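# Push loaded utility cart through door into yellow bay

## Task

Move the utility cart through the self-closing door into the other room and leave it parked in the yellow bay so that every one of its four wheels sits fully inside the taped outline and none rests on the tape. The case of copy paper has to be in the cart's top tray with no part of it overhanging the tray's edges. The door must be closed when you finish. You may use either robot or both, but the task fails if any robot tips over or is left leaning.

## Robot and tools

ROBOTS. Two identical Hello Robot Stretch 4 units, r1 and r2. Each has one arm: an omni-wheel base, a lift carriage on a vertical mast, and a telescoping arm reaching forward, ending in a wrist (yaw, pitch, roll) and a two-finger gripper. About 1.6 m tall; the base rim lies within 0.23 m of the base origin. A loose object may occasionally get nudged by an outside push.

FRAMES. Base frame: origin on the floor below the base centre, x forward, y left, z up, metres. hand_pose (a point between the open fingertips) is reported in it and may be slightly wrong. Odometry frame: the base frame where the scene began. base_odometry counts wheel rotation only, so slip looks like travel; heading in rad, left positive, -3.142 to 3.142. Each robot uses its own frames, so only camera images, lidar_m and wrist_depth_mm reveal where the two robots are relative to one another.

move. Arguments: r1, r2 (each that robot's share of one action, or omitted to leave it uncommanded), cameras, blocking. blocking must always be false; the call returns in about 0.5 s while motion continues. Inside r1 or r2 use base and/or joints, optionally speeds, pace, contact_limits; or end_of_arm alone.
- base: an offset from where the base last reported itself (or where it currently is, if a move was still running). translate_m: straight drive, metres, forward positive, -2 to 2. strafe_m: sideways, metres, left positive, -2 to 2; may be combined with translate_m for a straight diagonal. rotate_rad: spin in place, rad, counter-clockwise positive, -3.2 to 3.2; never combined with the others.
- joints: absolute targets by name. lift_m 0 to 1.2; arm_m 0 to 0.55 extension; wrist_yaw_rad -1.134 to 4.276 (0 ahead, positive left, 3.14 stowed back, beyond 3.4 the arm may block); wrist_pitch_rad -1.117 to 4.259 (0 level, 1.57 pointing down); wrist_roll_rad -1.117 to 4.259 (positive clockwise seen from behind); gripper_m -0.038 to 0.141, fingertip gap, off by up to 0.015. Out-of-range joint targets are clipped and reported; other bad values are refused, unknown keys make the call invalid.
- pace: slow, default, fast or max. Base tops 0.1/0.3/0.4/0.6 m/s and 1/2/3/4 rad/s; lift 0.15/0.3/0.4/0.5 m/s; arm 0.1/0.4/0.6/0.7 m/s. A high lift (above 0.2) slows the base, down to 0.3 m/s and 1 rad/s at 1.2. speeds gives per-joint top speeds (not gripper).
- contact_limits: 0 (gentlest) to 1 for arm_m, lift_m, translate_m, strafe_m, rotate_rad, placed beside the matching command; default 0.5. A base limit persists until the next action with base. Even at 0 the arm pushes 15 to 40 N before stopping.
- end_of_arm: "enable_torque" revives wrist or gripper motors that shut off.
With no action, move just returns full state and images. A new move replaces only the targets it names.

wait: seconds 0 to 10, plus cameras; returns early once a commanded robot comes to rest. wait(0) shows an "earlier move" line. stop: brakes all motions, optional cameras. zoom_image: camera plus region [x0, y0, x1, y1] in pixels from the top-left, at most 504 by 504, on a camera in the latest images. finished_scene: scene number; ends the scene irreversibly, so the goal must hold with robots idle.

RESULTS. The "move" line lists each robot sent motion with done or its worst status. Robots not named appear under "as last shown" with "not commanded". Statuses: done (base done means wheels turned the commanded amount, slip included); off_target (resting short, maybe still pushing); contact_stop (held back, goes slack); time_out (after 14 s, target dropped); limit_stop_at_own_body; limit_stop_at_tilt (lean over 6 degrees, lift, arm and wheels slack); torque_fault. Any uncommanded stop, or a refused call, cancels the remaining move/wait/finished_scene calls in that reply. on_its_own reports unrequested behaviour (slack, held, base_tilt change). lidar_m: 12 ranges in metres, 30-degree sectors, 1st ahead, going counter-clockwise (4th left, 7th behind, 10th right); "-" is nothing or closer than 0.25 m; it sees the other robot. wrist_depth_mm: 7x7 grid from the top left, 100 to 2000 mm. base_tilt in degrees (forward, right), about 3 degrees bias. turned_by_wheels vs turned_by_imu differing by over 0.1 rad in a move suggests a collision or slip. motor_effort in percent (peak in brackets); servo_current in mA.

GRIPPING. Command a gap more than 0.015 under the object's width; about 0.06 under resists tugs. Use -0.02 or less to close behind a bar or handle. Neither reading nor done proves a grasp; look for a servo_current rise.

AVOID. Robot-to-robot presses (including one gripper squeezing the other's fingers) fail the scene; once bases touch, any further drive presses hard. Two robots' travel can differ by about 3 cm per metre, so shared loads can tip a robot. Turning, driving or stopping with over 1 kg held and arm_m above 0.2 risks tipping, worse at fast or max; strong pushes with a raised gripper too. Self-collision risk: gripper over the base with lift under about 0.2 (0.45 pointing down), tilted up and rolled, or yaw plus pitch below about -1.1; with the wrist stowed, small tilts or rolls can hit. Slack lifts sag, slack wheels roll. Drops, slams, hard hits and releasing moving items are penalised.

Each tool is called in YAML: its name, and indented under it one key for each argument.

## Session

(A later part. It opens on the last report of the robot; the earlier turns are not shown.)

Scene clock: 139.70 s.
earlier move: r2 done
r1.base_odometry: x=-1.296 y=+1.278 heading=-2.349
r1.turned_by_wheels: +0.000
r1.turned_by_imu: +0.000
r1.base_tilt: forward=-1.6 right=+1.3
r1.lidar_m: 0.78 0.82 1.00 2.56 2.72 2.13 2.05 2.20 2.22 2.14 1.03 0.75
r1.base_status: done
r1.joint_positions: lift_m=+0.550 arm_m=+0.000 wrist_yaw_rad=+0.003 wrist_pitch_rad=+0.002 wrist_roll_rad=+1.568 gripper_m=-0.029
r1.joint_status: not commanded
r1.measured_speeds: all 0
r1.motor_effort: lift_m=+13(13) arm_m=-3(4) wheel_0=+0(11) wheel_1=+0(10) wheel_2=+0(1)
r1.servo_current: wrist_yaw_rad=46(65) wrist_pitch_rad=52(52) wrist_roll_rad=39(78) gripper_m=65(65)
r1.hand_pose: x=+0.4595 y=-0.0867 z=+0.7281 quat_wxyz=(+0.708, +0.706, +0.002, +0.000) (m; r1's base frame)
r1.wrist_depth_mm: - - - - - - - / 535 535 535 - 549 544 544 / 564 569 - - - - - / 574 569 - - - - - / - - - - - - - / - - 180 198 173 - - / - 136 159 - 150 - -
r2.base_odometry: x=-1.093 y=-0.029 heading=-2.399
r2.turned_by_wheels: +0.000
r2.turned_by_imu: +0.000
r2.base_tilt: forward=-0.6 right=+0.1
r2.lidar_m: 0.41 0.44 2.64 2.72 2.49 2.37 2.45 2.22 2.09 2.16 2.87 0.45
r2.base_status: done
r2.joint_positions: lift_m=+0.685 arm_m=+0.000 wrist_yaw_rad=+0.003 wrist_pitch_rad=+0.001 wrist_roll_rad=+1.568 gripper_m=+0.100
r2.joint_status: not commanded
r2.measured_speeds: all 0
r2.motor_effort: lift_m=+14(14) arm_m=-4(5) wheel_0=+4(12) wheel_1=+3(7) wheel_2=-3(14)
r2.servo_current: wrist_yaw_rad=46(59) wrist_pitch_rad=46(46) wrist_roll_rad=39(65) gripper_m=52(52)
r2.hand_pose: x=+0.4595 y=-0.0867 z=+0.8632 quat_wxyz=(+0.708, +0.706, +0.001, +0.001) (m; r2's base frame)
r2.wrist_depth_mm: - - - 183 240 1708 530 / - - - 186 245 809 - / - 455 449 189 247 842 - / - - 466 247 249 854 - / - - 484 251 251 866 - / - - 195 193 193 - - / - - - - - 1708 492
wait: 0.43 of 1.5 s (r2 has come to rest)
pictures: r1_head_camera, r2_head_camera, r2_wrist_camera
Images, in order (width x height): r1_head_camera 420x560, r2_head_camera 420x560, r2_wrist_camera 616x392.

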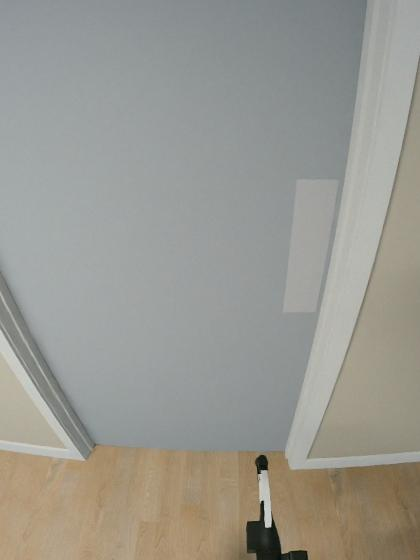

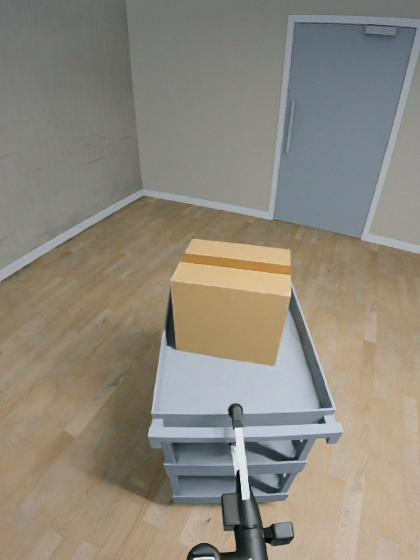

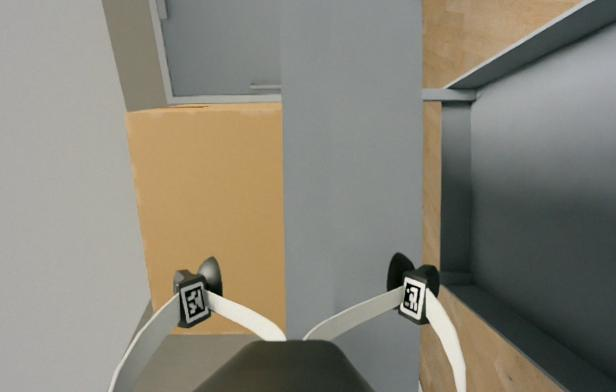

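move:
  blocking: false
  cameras: []
  r1: {"joints":{"arm_m":0.55},"pace":"slow","contact_limits":{"arm_m":0.9}}
  r2: {"joints":{"gripper_m":-0.035}}

wait:
  seconds: 2.5
  cameras: ["r2_wrist_camera"]

wait:
  seconds: 6
  cameras: ["r1_head_camera"]

Scene clock: 156.50 s.
move: r1 moving; r2 moving
r1.base_odometry: x=-1.296 y=+1.278 heading=-2.349
r1.turned_by_wheels: +0.000
r1.turned_by_imu: +0.000
r1.base_tilt: forward=-1.6 right=+1.3
r1.lidar_m: 0.77 0.84 1.01 2.57 2.70 2.13 2.07 2.18 2.21 2.13 0.99 0.76
r1.base_status: not commanded
r1.joint_positions: lift_m=+0.550 arm_m=+0.013 wrist_yaw_rad=+0.003 wrist_pitch_rad=+0.002 wrist_roll_rad=+1.568 gripper_m=-0.029
r1.joint_status: arm_m moving
joint sent to its limit — r1.arm_m, upper limit.
r1.measured_speeds: translate_m=+0.000 strafe_m=+0.000 rotate_rad=+0.000 lift_m=+0.000 arm_m=+0.049 wrist_yaw_rad=+0.000 wrist_pitch_rad=+0.000 wrist_roll_rad=+0.000
r1.motor_effort: lift_m=+13(13) arm_m=+8(8) wheel_0=+0(1) wheel_1=+0(1) wheel_2=+0(0)
r1.servo_current: wrist_yaw_rad=72(72) wrist_pitch_rad=46(52) wrist_roll_rad=26(65) gripper_m=59(72)
r1.contact_limits: arm_m 0.9
r1.hand_pose: x=+0.4721 y=-0.0867 z=+0.7281 quat_wxyz=(+0.708, +0.706, +0.002, +0.000) (m; r1's base frame)
r1.wrist_depth_mm: - - - - - - - / 521 525 530 530 544 530 535 / 559 559 559 564 569 569 - / 549 564 559 564 574 564 - / 559 564 559 564 564 - - / 559 564 209 200 178 - - / 564 564 180 564 150 - -
r2.base_odometry: x=-1.093 y=-0.029 heading=-2.399
r2.turned_by_wheels: +0.000
r2.turned_by_imu: +0.000
r2.base_tilt: forward=-0.7 right=+0.1
r2.lidar_m: 0.41 0.47 2.65 2.69 2.50 2.37 2.45 2.21 2.09 2.16 2.90 0.44
r2.base_status: not commanded
r2.joint_positions: lift_m=+0.685 arm_m=+0.000 wrist_yaw_rad=+0.003 wrist_pitch_rad=+0.001 wrist_roll_rad=+1.568 gripper_m=+0.083
r2.joint_status: gripper_m moving
r2.measured_speeds: all 0
r2.motor_effort: lift_m=+14(14) arm_m=-4(4) wheel_0=+4(4) wheel_1=+2(3) wheel_2=-3(3)
r2.servo_current: wrist_yaw_rad=52(52) wrist_pitch_rad=39(46) wrist_roll_rad=46(52) gripper_m=124(124)
r2.hand_pose: x=+0.4595 y=-0.0867 z=+0.8632 quat_wxyz=(+0.708, +0.706, +0.001, +0.001) (m; r2's base frame)
r2.wrist_depth_mm: - - - 185 241 1708 530 / - - - 186 244 798 - / - 455 445 187 247 842 - / - - 466 249 250 842 - / - - 484 251 251 854 - / - - 195 193 191 - - / - - - - - 1708 492
pictures: none
No camera images: "cameras" was empty.

Scene clock: 158.03 s.
earlier move: r1 moving; r2 done
r1.base_odometry: x=-1.296 y=+1.278 heading=-2.349
r1.turned_by_wheels: +0.000
r1.turned_by_imu: +0.000
r1.base_tilt: forward=-1.6 right=+1.3
r1.lidar_m: 0.78 0.82 1.02 2.57 2.69 2.14 2.06 2.19 2.21 2.15 1.02 0.76
r1.base_status: not commanded
r1.joint_positions: lift_m=+0.550 arm_m=+0.154 wrist_yaw_rad=+0.003 wrist_pitch_rad=+0.002 wrist_roll_rad=+1.568 gripper_m=-0.029
r1.joint_status: arm_m moving
joint sent to its limit — r1.arm_m, upper limit.
r1.measured_speeds: translate_m=+0.000 strafe_m=+0.000 rotate_rad=+0.000 lift_m=+0.000 arm_m=+0.100 wrist_yaw_rad=+0.000 wrist_pitch_rad=+0.000 wrist_roll_rad=+0.000
r1.motor_effort: lift_m=+13(13) arm_m=+7(8) wheel_0=-1(1) wheel_1=+0(1) wheel_2=+0(0)
r1.servo_current: wrist_yaw_rad=33(72) wrist_pitch_rad=46(52) wrist_roll_rad=46(65) gripper_m=59(72)
r1.contact_limits: arm_m 0.9
r1.hand_pose: x=+0.6132 y=-0.0867 z=+0.7281 quat_wxyz=(+0.708, +0.706, +0.002, +0.000) (m; r1's base frame)
r1.wrist_depth_mm: 357 373 359 368 375 382 377 / 421 418 424 424 430 430 430 / 424 424 427 427 430 433 436 / 424 424 427 427 433 433 433 / 424 427 427 427 430 430 436 / 424 427 208 199 430 433 436 / 421 424 183 183 433 436 433
r2.base_odometry: x=-1.093 y=-0.029 heading=-2.399
r2.turned_by_wheels: +0.000
r2.turned_by_imu: +0.000
r2.base_tilt: forward=-0.7 right=+0.1
r2.lidar_m: 0.40 0.43 2.62 2.72 2.49 2.37 2.45 2.25 2.10 2.17 2.88 0.42
r2.base_status: not commanded
r2.joint_positions: lift_m=+0.685 arm_m=+0.000 wrist_yaw_rad=+0.003 wrist_pitch_rad=+0.001 wrist_roll_rad=+1.568 gripper_m=-0.033
r2.joint_status: all done
r2.measured_speeds: all 0
r2.motor_effort: lift_m=+15(15) arm_m=-4(4) wheel_0=+4(4) wheel_1=+2(3) wheel_2=+0(3)
r2.servo_current: wrist_yaw_rad=52(59) wrist_pitch_rad=39(46) wrist_roll_rad=26(65) gripper_m=169(364)
r2.hand_pose: x=+0.4595 y=-0.0867 z=+0.8632 quat_wxyz=(+0.708, +0.706, +0.001, +0.001) (m; r2's base frame)
r2.wrist_depth_mm: - - - 174 231 1708 - / - - - 176 235 759 - / - 445 439 179 237 831 - / - 462 459 180 240 842 - / - - 480 182 242 854 - / - - 185 184 177 - - / - - - - - 1576 492
wait: 1.53 of 2.5 s (r2 has come to rest)
pictures: r2_wrist_camera
Images, in order (width x height): r2_wrist_camera 616x392.

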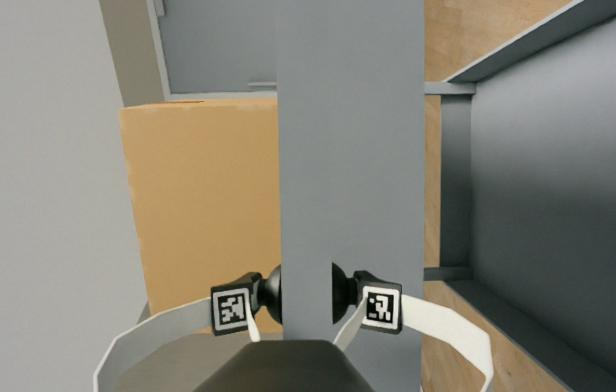

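Scene clock: 162.77 s.
earlier move: r1 done
r1.base_odometry: x=-1.296 y=+1.278 heading=-2.349
r1.turned_by_wheels: +0.000
r1.turned_by_imu: +0.010
r1.base_tilt: forward=-1.6 right=+1.3
r1.lidar_m: 0.92 0.93 1.05 2.56 2.67 2.12 2.06 2.18 2.18 2.14 1.00 0.75
r1.base_status: not commanded
r1.joint_positions: lift_m=+0.550 arm_m=+0.548 wrist_yaw_rad=-0.007 wrist_pitch_rad=+0.002 wrist_roll_rad=+1.568 gripper_m=-0.030
r1.joint_status: all done
joint sent to its limit — r1.arm_m, upper limit.
r1.measured_speeds: all 0
r1.motor_effort: lift_m=+13(13) arm_m=+13(20) wheel_0=+7(10) wheel_1=+4(8) wheel_2=-7(12)
r1.servo_current: wrist_yaw_rad=52(72) wrist_pitch_rad=46(52) wrist_roll_rad=39(65) gripper_m=46(72)
r1.contact_limits: arm_m 0.9
r1.hand_pose: x=+1.0066 y=-0.0893 z=+0.7281 quat_wxyz=(+0.708, +0.706, -0.002, -0.003) (m; r1's base frame)
r1.wrist_depth_mm: 268 270 270 271 270 272 274 / 256 257 258 260 260 262 264 / 248 248 250 250 250 251 252 / 239 240 239 241 241 243 244 / 230 231 231 233 233 234 234 / 223 224 222 206 225 227 227 / 216 154 213 163 215 218 220
r2.base_odometry: x=-1.093 y=-0.029 heading=-2.399
r2.turned_by_wheels: +0.000
r2.turned_by_imu: +0.001
r2.base_tilt: forward=-0.7 right=+0.1
r2.lidar_m: 0.40 0.46 2.60 2.72 2.50 2.38 2.44 2.21 2.08 2.18 2.91 0.45
r2.base_status: not commanded
r2.joint_positions: lift_m=+0.685 arm_m=+0.000 wrist_yaw_rad=+0.003 wrist_pitch_rad=+0.001 wrist_roll_rad=+1.568 gripper_m=-0.033
r2.joint_status: all done
r2.measured_speeds: all 0
r2.motor_effort: lift_m=+14(15) arm_m=-4(4) wheel_0=+3(4) wheel_1=+3(3) wheel_2=+0(3)
r2.servo_current: wrist_yaw_rad=39(65) wrist_pitch_rad=39(52) wrist_roll_rad=52(65) gripper_m=163(364)
r2.hand_pose: x=+0.4595 y=-0.0867 z=+0.8632 quat_wxyz=(+0.708, +0.706, +0.001, +0.001) (m; r2's base frame)
r2.wrist_depth_mm: - - - 174 232 1708 - / - - - 176 233 759 - / - 445 439 179 237 831 - / - 469 459 181 240 842 - / - - 480 183 244 854 - / - - 185 185 177 - - / - - - - - 1618 500
wait: 4.73 of 6 s (r1 has come to rest)
pictures: r1_head_camera
Images, in order (width x height): r1_head_camera 420x560.

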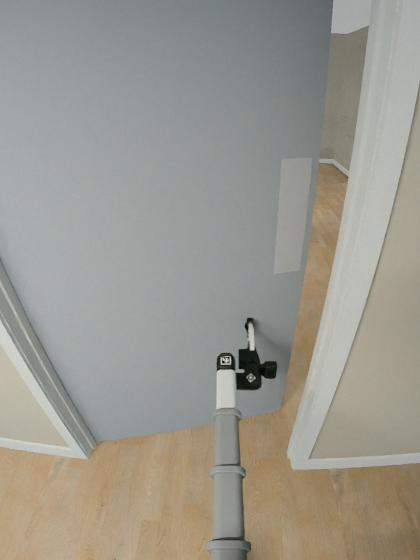

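move:
  blocking: false
  cameras: []
  r1: {"base":{"translate_m":0.4,"strafe_m":0.1},"pace":"slow","contact_limits":{"translate_m":0.8}}

wait:
  seconds: 6
  cameras: ["r1_head_camera","r1_head_left_camera"]

Scene clock: 169.47 s.
move: r1 moving
r1.base_odometry: x=-1.302 y=+1.267 heading=-2.348
r1.turned_by_wheels: +0.001
r1.turned_by_imu: +0.001
r1.base_tilt: forward=-1.6 right=+1.2
r1.lidar_m: 0.92 0.93 1.05 2.58 2.68 2.16 2.07 2.19 2.20 2.12 0.98 0.74
r1.base_status: translate_m moving; strafe_m moving
r1.joint_positions: lift_m=+0.550 arm_m=+0.548 wrist_yaw_rad=-0.007 wrist_pitch_rad=+0.002 wrist_roll_rad=+1.568 gripper_m=-0.030
r1.joint_status: not commanded
r1.measured_speeds: translate_m=+0.049 strafe_m=+0.013 rotate_rad=+0.001 lift_m=+0.000 arm_m=+0.000 wrist_yaw_rad=+0.000 wrist_pitch_rad=+0.000 wrist_roll_rad=+0.000
r1.motor_effort: lift_m=+13(13) arm_m=+13(13) wheel_0=+16(17) wheel_1=+13(13) wheel_2=-13(14)
r1.servo_current: wrist_yaw_rad=52(65) wrist_pitch_rad=46(46) wrist_roll_rad=33(72) gripper_m=46(46)
r1.contact_limits: arm_m 0.9; translate_m 0.8
r1.hand_pose: x=+1.0066 y=-0.0893 z=+0.7281 quat_wxyz=(+0.708, +0.706, -0.002, -0.003) (m; r1's base frame)
r1.wrist_depth_mm: 271 272 272 273 273 274 274 / 259 259 262 260 263 263 264 / 250 250 250 251 252 252 253 / 239 240 242 241 242 242 244 / 230 231 232 233 233 234 236 / 222 224 210 208 224 224 226 / 216 155 213 182 215 220 219
r2: as last shown
r2.turned_by_imu: +0.000
r2.lidar_m: 0.39 0.44 2.63 2.70 2.50 2.39 2.47 2.21 2.09 2.17 2.89 0.44
r2.motor_effort: lift_m=+14(15) arm_m=-4(4) wheel_0=+3(4) wheel_1=+2(3) wheel_2=+0(0)
r2.servo_current: wrist_yaw_rad=46(65) wrist_pitch_rad=39(46) wrist_roll_rad=59(59) gripper_m=163(169)
r2.wrist_depth_mm: - - - 174 231 1708 - / - - - 177 235 759 - / - 445 439 178 236 831 - / - 466 459 180 240 842 - / - - 480 182 242 842 - / - - 185 185 177 - - / - - - - - 1618 496
pictures: none
No camera images: "cameras" was empty.

Scene clock: 174.37 s.
earlier move: r1 done
r1.base_odometry: x=-1.505 y=+0.923 heading=-2.349
r1.turned_by_wheels: -0.001
r1.turned_by_imu: +0.001
r1.base_tilt: forward=-1.6 right=+1.3
r1.lidar_m: 0.77 0.67 0.68 1.51 2.59 2.53 2.46 2.62 2.32 1.20 0.50 0.55
r1.base_status: done
r1.joint_positions: lift_m=+0.550 arm_m=+0.548 wrist_yaw_rad=-0.007 wrist_pitch_rad=+0.002 wrist_roll_rad=+1.568 gripper_m=-0.030
r1.joint_status: not commanded
r1.measured_speeds: all 0
r1.motor_effort: lift_m=+13(13) arm_m=+11(13) wheel_0=+6(19) wheel_1=+3(14) wheel_2=-13(16)
r1.servo_current: wrist_yaw_rad=59(85) wrist_pitch_rad=46(52) wrist_roll_rad=52(72) gripper_m=39(52)
r1.contact_limits: arm_m 0.9; translate_m 0.8
r1.hand_pose: x=+1.0067 y=-0.0893 z=+0.7281 quat_wxyz=(+0.708, +0.706, -0.002, -0.003) (m; r1's base frame)
r1.wrist_depth_mm: - - - - - 1430 1008 / - - - - - 1464 1008 / - - - - 327 329 324 / 283 283 283 283 283 282 283 / 251 251 251 251 251 250 249 / 225 224 212 206 225 224 224 / 207 196 200 156 196 199 206
r2.base_odometry: x=-1.093 y=-0.029 heading=-2.399
r2.turned_by_wheels: +0.000
r2.turned_by_imu: +0.001
r2.base_tilt: forward=-0.6 right=+0.1
r2.lidar_m: 0.40 0.47 2.64 2.70 2.51 2.37 2.45 2.22 2.10 2.17 2.92 0.44
r2.base_status: not commanded
r2.joint_positions: lift_m=+0.685 arm_m=+0.000 wrist_yaw_rad=+0.003 wrist_pitch_rad=+0.001 wrist_roll_rad=+1.568 gripper_m=-0.033
r2.joint_status: not commanded
r2.measured_speeds: all 0
r2.motor_effort: lift_m=+14(15) arm_m=-4(4) wheel_0=+4(4) wheel_1=+2(3) wheel_2=+0(1)
r2.servo_current: wrist_yaw_rad=52(65) wrist_pitch_rad=33(46) wrist_roll_rad=52(59) gripper_m=169(182)
r2.hand_pose: x=+0.4595 y=-0.0867 z=+0.8632 quat_wxyz=(+0.708, +0.706, +0.001, +0.001) (m; r2's base frame)
r2.wrist_depth_mm: - - - 174 232 1708 - / - - - 177 234 759 - / - 449 439 179 236 842 - / - 469 455 180 240 842 - / - - 477 183 244 854 - / - - 184 185 178 - - / - - - - - 1661 492
wait: 4.90 of 6 s (r1 has come to rest)
pictures: r1_head_camera, r1_head_left_camera
Images, in order (width x height): r1_head_camera 420x560, r1_head_left_camera 420x672.

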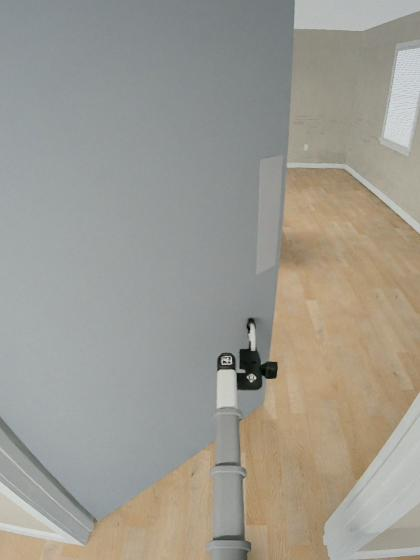

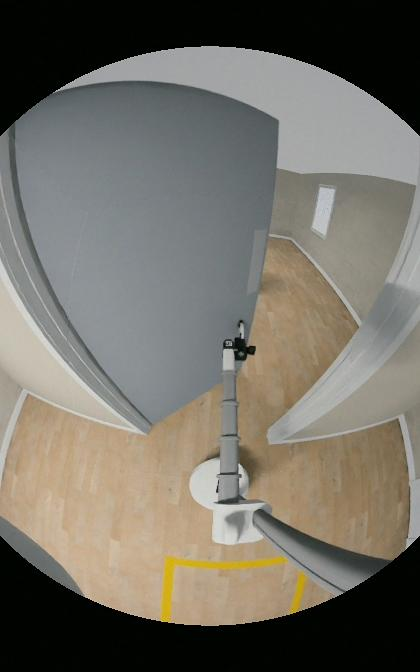

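move:
  blocking: false
  cameras: []
  r1: {"base":{"strafe_m":0.25},"pace":"slow","contact_limits":{"strafe_m":0.8}}

wait:
  seconds: 6
  cameras: ["r1_head_camera","r1_head_left_camera"]

Scene clock: 179.83 s.
move: r1 moving
r1.base_odometry: x=-1.494 y=+0.913 heading=-2.351
r1.turned_by_wheels: -0.002
r1.turned_by_imu: -0.003
r1.base_tilt: forward=-1.6 right=+1.3
r1.lidar_m: 0.74 0.67 0.67 1.50 2.56 2.53 2.45 2.63 2.34 1.20 0.50 0.57
r1.base_status: strafe_m moving
r1.joint_positions: lift_m=+0.550 arm_m=+0.548 wrist_yaw_rad=-0.010 wrist_pitch_rad=+0.002 wrist_roll_rad=+1.568 gripper_m=-0.030
r1.joint_status: not commanded
r1.measured_speeds: translate_m=+0.001 strafe_m=+0.056 rotate_rad=-0.008 lift_m=+0.000 arm_m=+0.000 wrist_yaw_rad=-0.021 wrist_pitch_rad=+0.000 wrist_roll_rad=+0.000
r1.motor_effort: lift_m=+13(13) arm_m=+11(11) wheel_0=-13(13) wheel_1=+4(7) wheel_2=-14(14)
r1.servo_current: wrist_yaw_rad=65(78) wrist_pitch_rad=52(52) wrist_roll_rad=59(59) gripper_m=52(52)
r1.contact_limits: arm_m 0.9; strafe_m 0.8
r1.hand_pose: x=+1.0064 y=-0.0904 z=+0.7281 quat_wxyz=(+0.708, +0.706, -0.003, -0.004) (m; r1's base frame)
r1.wrist_depth_mm: - - - - - 1430 1025 / - - - - - 1499 1008 / - - - - 327 329 325 / 285 285 285 285 283 283 282 / 251 251 253 252 252 250 250 / 224 224 184 201 182 224 223 / 206 152 199 140 195 200 205
r2: as last shown
r2.turned_by_imu: +0.000
r2.base_tilt: forward=-0.7 right=+0.0
r2.lidar_m: 0.40 0.45 2.65 2.71 2.48 2.38 2.45 2.19 2.09 2.15 2.91 0.44
r2.motor_effort: lift_m=+15(15) arm_m=-4(4) wheel_0=+3(4) wheel_1=+3(3) wheel_2=+0(1)
r2.servo_current: wrist_yaw_rad=59(59) wrist_pitch_rad=39(46) wrist_roll_rad=52(52) gripper_m=169(176)
r2.wrist_depth_mm: - - - 174 232 1661 - / - - - 176 235 759 - / - 445 439 179 237 831 - / - 469 459 181 241 842 - / - - 480 182 243 842 - / - - 185 185 177 - - / - - - - - 1618 492
pictures: none
No camera images: "cameras" was empty.

Scene clock: 183.00 s.
earlier move: r1 done
r1.base_odometry: x=-1.328 y=+0.747 heading=-2.354
r1.turned_by_wheels: -0.003
r1.turned_by_imu: -0.162
r1.base_tilt: forward=-1.6 right=+1.3
r1.lidar_m: 0.66 0.53 0.50 0.84 2.29 2.74 2.49 2.57 2.68 2.40 0.66 3.11
r1.base_status: done
r1.joint_positions: lift_m=+0.550 arm_m=+0.549 wrist_yaw_rad=-0.020 wrist_pitch_rad=+0.002 wrist_roll_rad=+1.568 gripper_m=-0.030
r1.joint_status: not commanded
r1.measured_speeds: all 0
r1.on_its_own: wrist_yaw_rad is at rest, and its servo_current (111 mA) is outside its rest range (0 to 104 mA)
r1.motor_effort: lift_m=+13(13) arm_m=+4(11) wheel_0=-28(31) wheel_1=-9(12) wheel_2=-25(26)
r1.servo_current: wrist_yaw_rad=111(137) wrist_pitch_rad=39(52) wrist_roll_rad=46(65) gripper_m=46(52)
r1.contact_limits: arm_m 0.9; strafe_m 0.8
r1.hand_pose: x=+1.0061 y=-0.0932 z=+0.7281 quat_wxyz=(+0.708, +0.706, -0.006, -0.008) (m; r1's base frame)
r1.wrist_depth_mm: - - - - - 1464 1025 / - - - - - 1464 1025 / - - - - - 1464 1042 / 314 314 314 317 315 317 319 / 258 260 259 262 262 264 264 / 221 223 185 199 181 224 224 / 196 188 195 196 190 195 195
r2.base_odometry: x=-1.093 y=-0.029 heading=-2.399
r2.turned_by_wheels: +0.000
r2.turned_by_imu: +0.000
r2.base_tilt: forward=-0.6 right=+0.0
r2.lidar_m: 0.41 0.43 2.61 2.71 2.51 2.37 2.45 2.23 2.10 2.17 2.90 0.45
r2.base_status: not commanded
r2.joint_positions: lift_m=+0.685 arm_m=+0.000 wrist_yaw_rad=+0.003 wrist_pitch_rad=+0.001 wrist_roll_rad=+1.568 gripper_m=-0.033
r2.joint_status: not commanded
r2.measured_speeds: all 0
r2.motor_effort: lift_m=+14(15) arm_m=-4(5) wheel_0=+3(4) wheel_1=+3(3) wheel_2=+0(1)
r2.servo_current: wrist_yaw_rad=39(65) wrist_pitch_rad=39(46) wrist_roll_rad=46(59) gripper_m=169(176)
r2.hand_pose: x=+0.4595 y=-0.0867 z=+0.8632 quat_wxyz=(+0.708, +0.706, +0.001, +0.001) (m; r2's base frame)
r2.wrist_depth_mm: - - - 174 232 1618 - / - - - 177 235 768 - / - 445 436 179 238 831 - / - 469 459 180 240 831 - / - - 480 182 242 842 - / - - 185 185 177 - - / - - - - - 1661 496
wait: 3.17 of 6 s (r1 has come to rest)
pictures: r1_head_camera, r1_head_left_camera
Images, in order (width x height): r1_head_camera 420x560, r1_head_left_camera 420x672.

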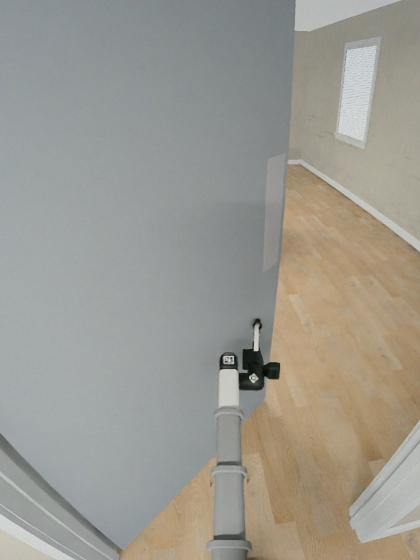

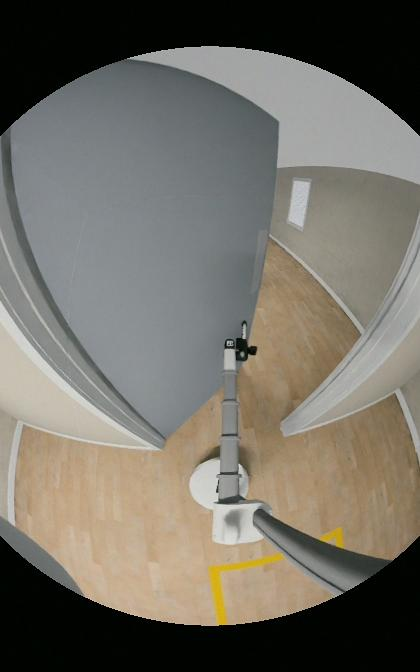

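move:
  blocking: false
  r1: {"base":{"rotate_rad":0.16},"pace":"slow","contact_limits":{"rotate_rad":0.8}}
  r2: {"base":{"translate_m":-0.3},"pace":"slow"}
  cameras: []

wait:
  seconds: 2
  cameras: []

wait:
  seconds: 3
  cameras: ["r1_head_camera","r2_head_camera"]

Scene clock: 209.67 s.
move: r1 contact_stop; r2 moving
r1.base_odometry: x=-1.337 y=+0.753 heading=-2.352
r1.turned_by_wheels: +0.002
r1.turned_by_imu: -0.032
r1.base_tilt: forward=-1.6 right=+1.3
r1.lidar_m: 0.68 0.54 0.50 0.74 2.30 2.77 2.51 2.54 2.67 2.43 0.63 0.69
r1.base_status: rotate_rad contact_stop
r1.joint_positions: lift_m=+0.550 arm_m=+0.549 wrist_yaw_rad=-0.003 wrist_pitch_rad=+0.002 wrist_roll_rad=+1.568 gripper_m=-0.030
r1.joint_status: not commanded
r1.measured_speeds: translate_m=+0.018 strafe_m=-0.048 rotate_rad=-0.167 lift_m=-0.001 arm_m=+0.000 wrist_yaw_rad=+0.020 wrist_pitch_rad=+0.000 wrist_roll_rad=+0.000
r1.on_its_own: the wheels are slack since a contact_stop
r1.motor_effort: lift_m=+13(13) arm_m=+4(4) wheel_0=-1(28) wheel_1=-2(21) wheel_2=-3(35)
r1.servo_current: wrist_yaw_rad=46(143) wrist_pitch_rad=46(46) wrist_roll_rad=59(65) gripper_m=39(52)
r1.contact_limits: arm_m 0.9; rotate_rad 0.8
r1.hand_pose: x=+1.0077 y=-0.0883 z=+0.7280 quat_wxyz=(+0.708, +0.706, +0.000, -0.002) (m; r1's base frame)
r1.wrist_depth_mm: - - - - - 1430 1008 / - - - - - 1430 1008 / - - - - - 1464 1060 / 330 327 327 322 322 320 319 / 274 276 274 273 272 270 270 / 236 237 209 198 236 235 232 / 208 203 199 208 198 210 205
r2.base_odometry: x=-1.084 y=-0.021 heading=-2.399
r2.turned_by_wheels: +0.000
r2.turned_by_imu: +0.001
r2.base_tilt: forward=-0.7 right=+0.0
r2.lidar_m: 0.41 0.45 2.64 2.69 2.51 2.34 2.46 2.21 2.09 2.16 2.88 0.44
r2.base_status: translate_m moving
r2.joint_positions: lift_m=+0.685 arm_m=+0.000 wrist_yaw_rad=+0.003 wrist_pitch_rad=+0.001 wrist_roll_rad=+1.568 gripper_m=-0.033
r2.joint_status: not commanded
r2.measured_speeds: translate_m=-0.049 strafe_m=+0.000 rotate_rad=+0.001 lift_m=+0.000 arm_m=+0.000 wrist_yaw_rad=+0.000 wrist_pitch_rad=+0.000 wrist_roll_rad=+0.000
r2.motor_effort: lift_m=+14(15) arm_m=-4(4) wheel_0=-2(9) wheel_1=-7(9) wheel_2=+16(17)
r2.servo_current: wrist_yaw_rad=39(59) wrist_pitch_rad=39(39) wrist_roll_rad=46(52) gripper_m=176(176)
r2.hand_pose: x=+0.4596 y=-0.0864 z=+0.8632 quat_wxyz=(+0.708, +0.706, +0.002, +0.001) (m; r2's base frame)
r2.wrist_depth_mm: - - - 175 231 1661 - / - - - 177 236 768 - / - 445 439 179 237 842 - / - 466 459 181 241 842 - / - - 480 183 243 842 - / - - 183 186 177 - - / - - - - - 1618 496
pictures: none
No camera images: "cameras" was empty.

not run: a stop that you did not command came earlier in this reply.

not run: a stop that you did not command came earlier in this reply.

wait:
  seconds: 0.3
  cameras: ["r1_head_camera","r1_head_left_camera","r2_head_camera"]

Scene clock: 212.57 s.
earlier move: r1 contact_stop; r2 moving
r1.base_odometry: x=-1.216 y=+0.834 heading=-2.830
r1.turned_by_wheels: -0.478
r1.turned_by_imu: -0.482
r1.base_tilt: forward=-1.6 right=+1.3
r1.lidar_m: 0.66 0.56 0.55 0.55 1.21 2.27 2.58 2.37 2.41 2.67 2.47 0.74
r1.base_status: rotate_rad contact_stop
r1.joint_positions: lift_m=+0.550 arm_m=+0.549 wrist_yaw_rad=-0.003 wrist_pitch_rad=+0.002 wrist_roll_rad=+1.568 gripper_m=-0.030
r1.joint_status: not commanded
r1.measured_speeds: translate_m=-0.001 strafe_m=-0.005 rotate_rad=-0.044 lift_m=+0.000 arm_m=+0.000 wrist_yaw_rad=+0.000 wrist_pitch_rad=+0.000 wrist_roll_rad=+0.000
r1.on_its_own: the wheels are slack since a contact_stop
r1.motor_effort: lift_m=+13(13) arm_m=-4(4) wheel_0=+0(28) wheel_1=-1(21) wheel_2=+0(35)
r1.servo_current: wrist_yaw_rad=33(143) wrist_pitch_rad=39(52) wrist_roll_rad=52(72) gripper_m=46(52)
r1.contact_limits: arm_m 0.9; rotate_rad 0.8
r1.hand_pose: x=+1.0077 y=-0.0883 z=+0.7280 quat_wxyz=(+0.708, +0.706, +0.000, -0.002) (m; r1's base frame)
r1.wrist_depth_mm: - - - - - - - / - - - - - 1464 1042 / - - - - - 1499 1025 / - - - - - 1464 1042 / - - - - - 1499 1060 / - - 208 200 - 1499 1042 / - - 166 - 141 143 1008
r2.base_odometry: x=-0.885 y=+0.161 heading=-2.399
r2.turned_by_wheels: +0.000
r2.turned_by_imu: +0.002
r2.base_tilt: forward=-0.7 right=+0.0
r2.lidar_m: 0.39 0.41 2.75 2.86 2.26 2.13 2.23 2.07 1.97 2.05 2.74 0.43
r2.base_status: translate_m moving
r2.joint_positions: lift_m=+0.685 arm_m=+0.000 wrist_yaw_rad=+0.007 wrist_pitch_rad=+0.001 wrist_roll_rad=+1.568 gripper_m=-0.033
r2.joint_status: not commanded
r2.measured_speeds: translate_m=-0.061 strafe_m=+0.000 rotate_rad=+0.000 lift_m=+0.000 arm_m=+0.000 wrist_yaw_rad=+0.000 wrist_pitch_rad=+0.000 wrist_roll_rad=+0.000
r2.motor_effort: lift_m=+15(15) arm_m=-4(4) wheel_0=+2(9) wheel_1=-4(9) wheel_2=+10(18)
r2.servo_current: wrist_yaw_rad=59(72) wrist_pitch_rad=46(46) wrist_roll_rad=46(59) gripper_m=143(176)
r2.hand_pose: x=+0.4599 y=-0.0855 z=+0.8632 quat_wxyz=(+0.708, +0.706, +0.003, +0.002) (m; r2's base frame)
r2.wrist_depth_mm: - - - 191 253 1661 1229 / - - - 190 250 1708 - / - - 449 187 248 854 - / - 455 455 186 246 854 - / - - 466 183 242 842 - / - - 186 182 178 788 - / - - 488 - 240 1537 -
wait: 0.30 s; no rest
pictures: r1_head_camera, r1_head_left_camera, r2_head_camera
Images, in order (width x height): r1_head_camera 420x560, r1_head_left_camera 420x672, r2_head_camera 420x560.

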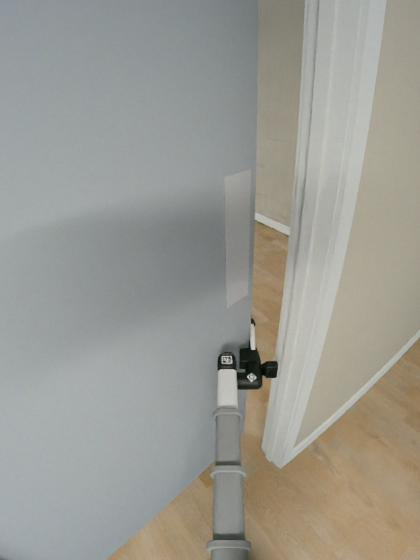

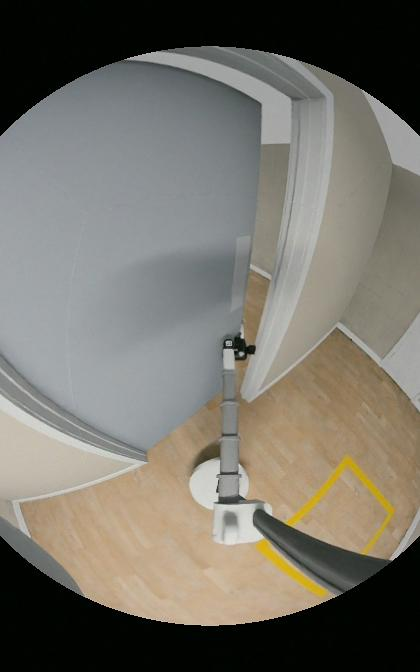

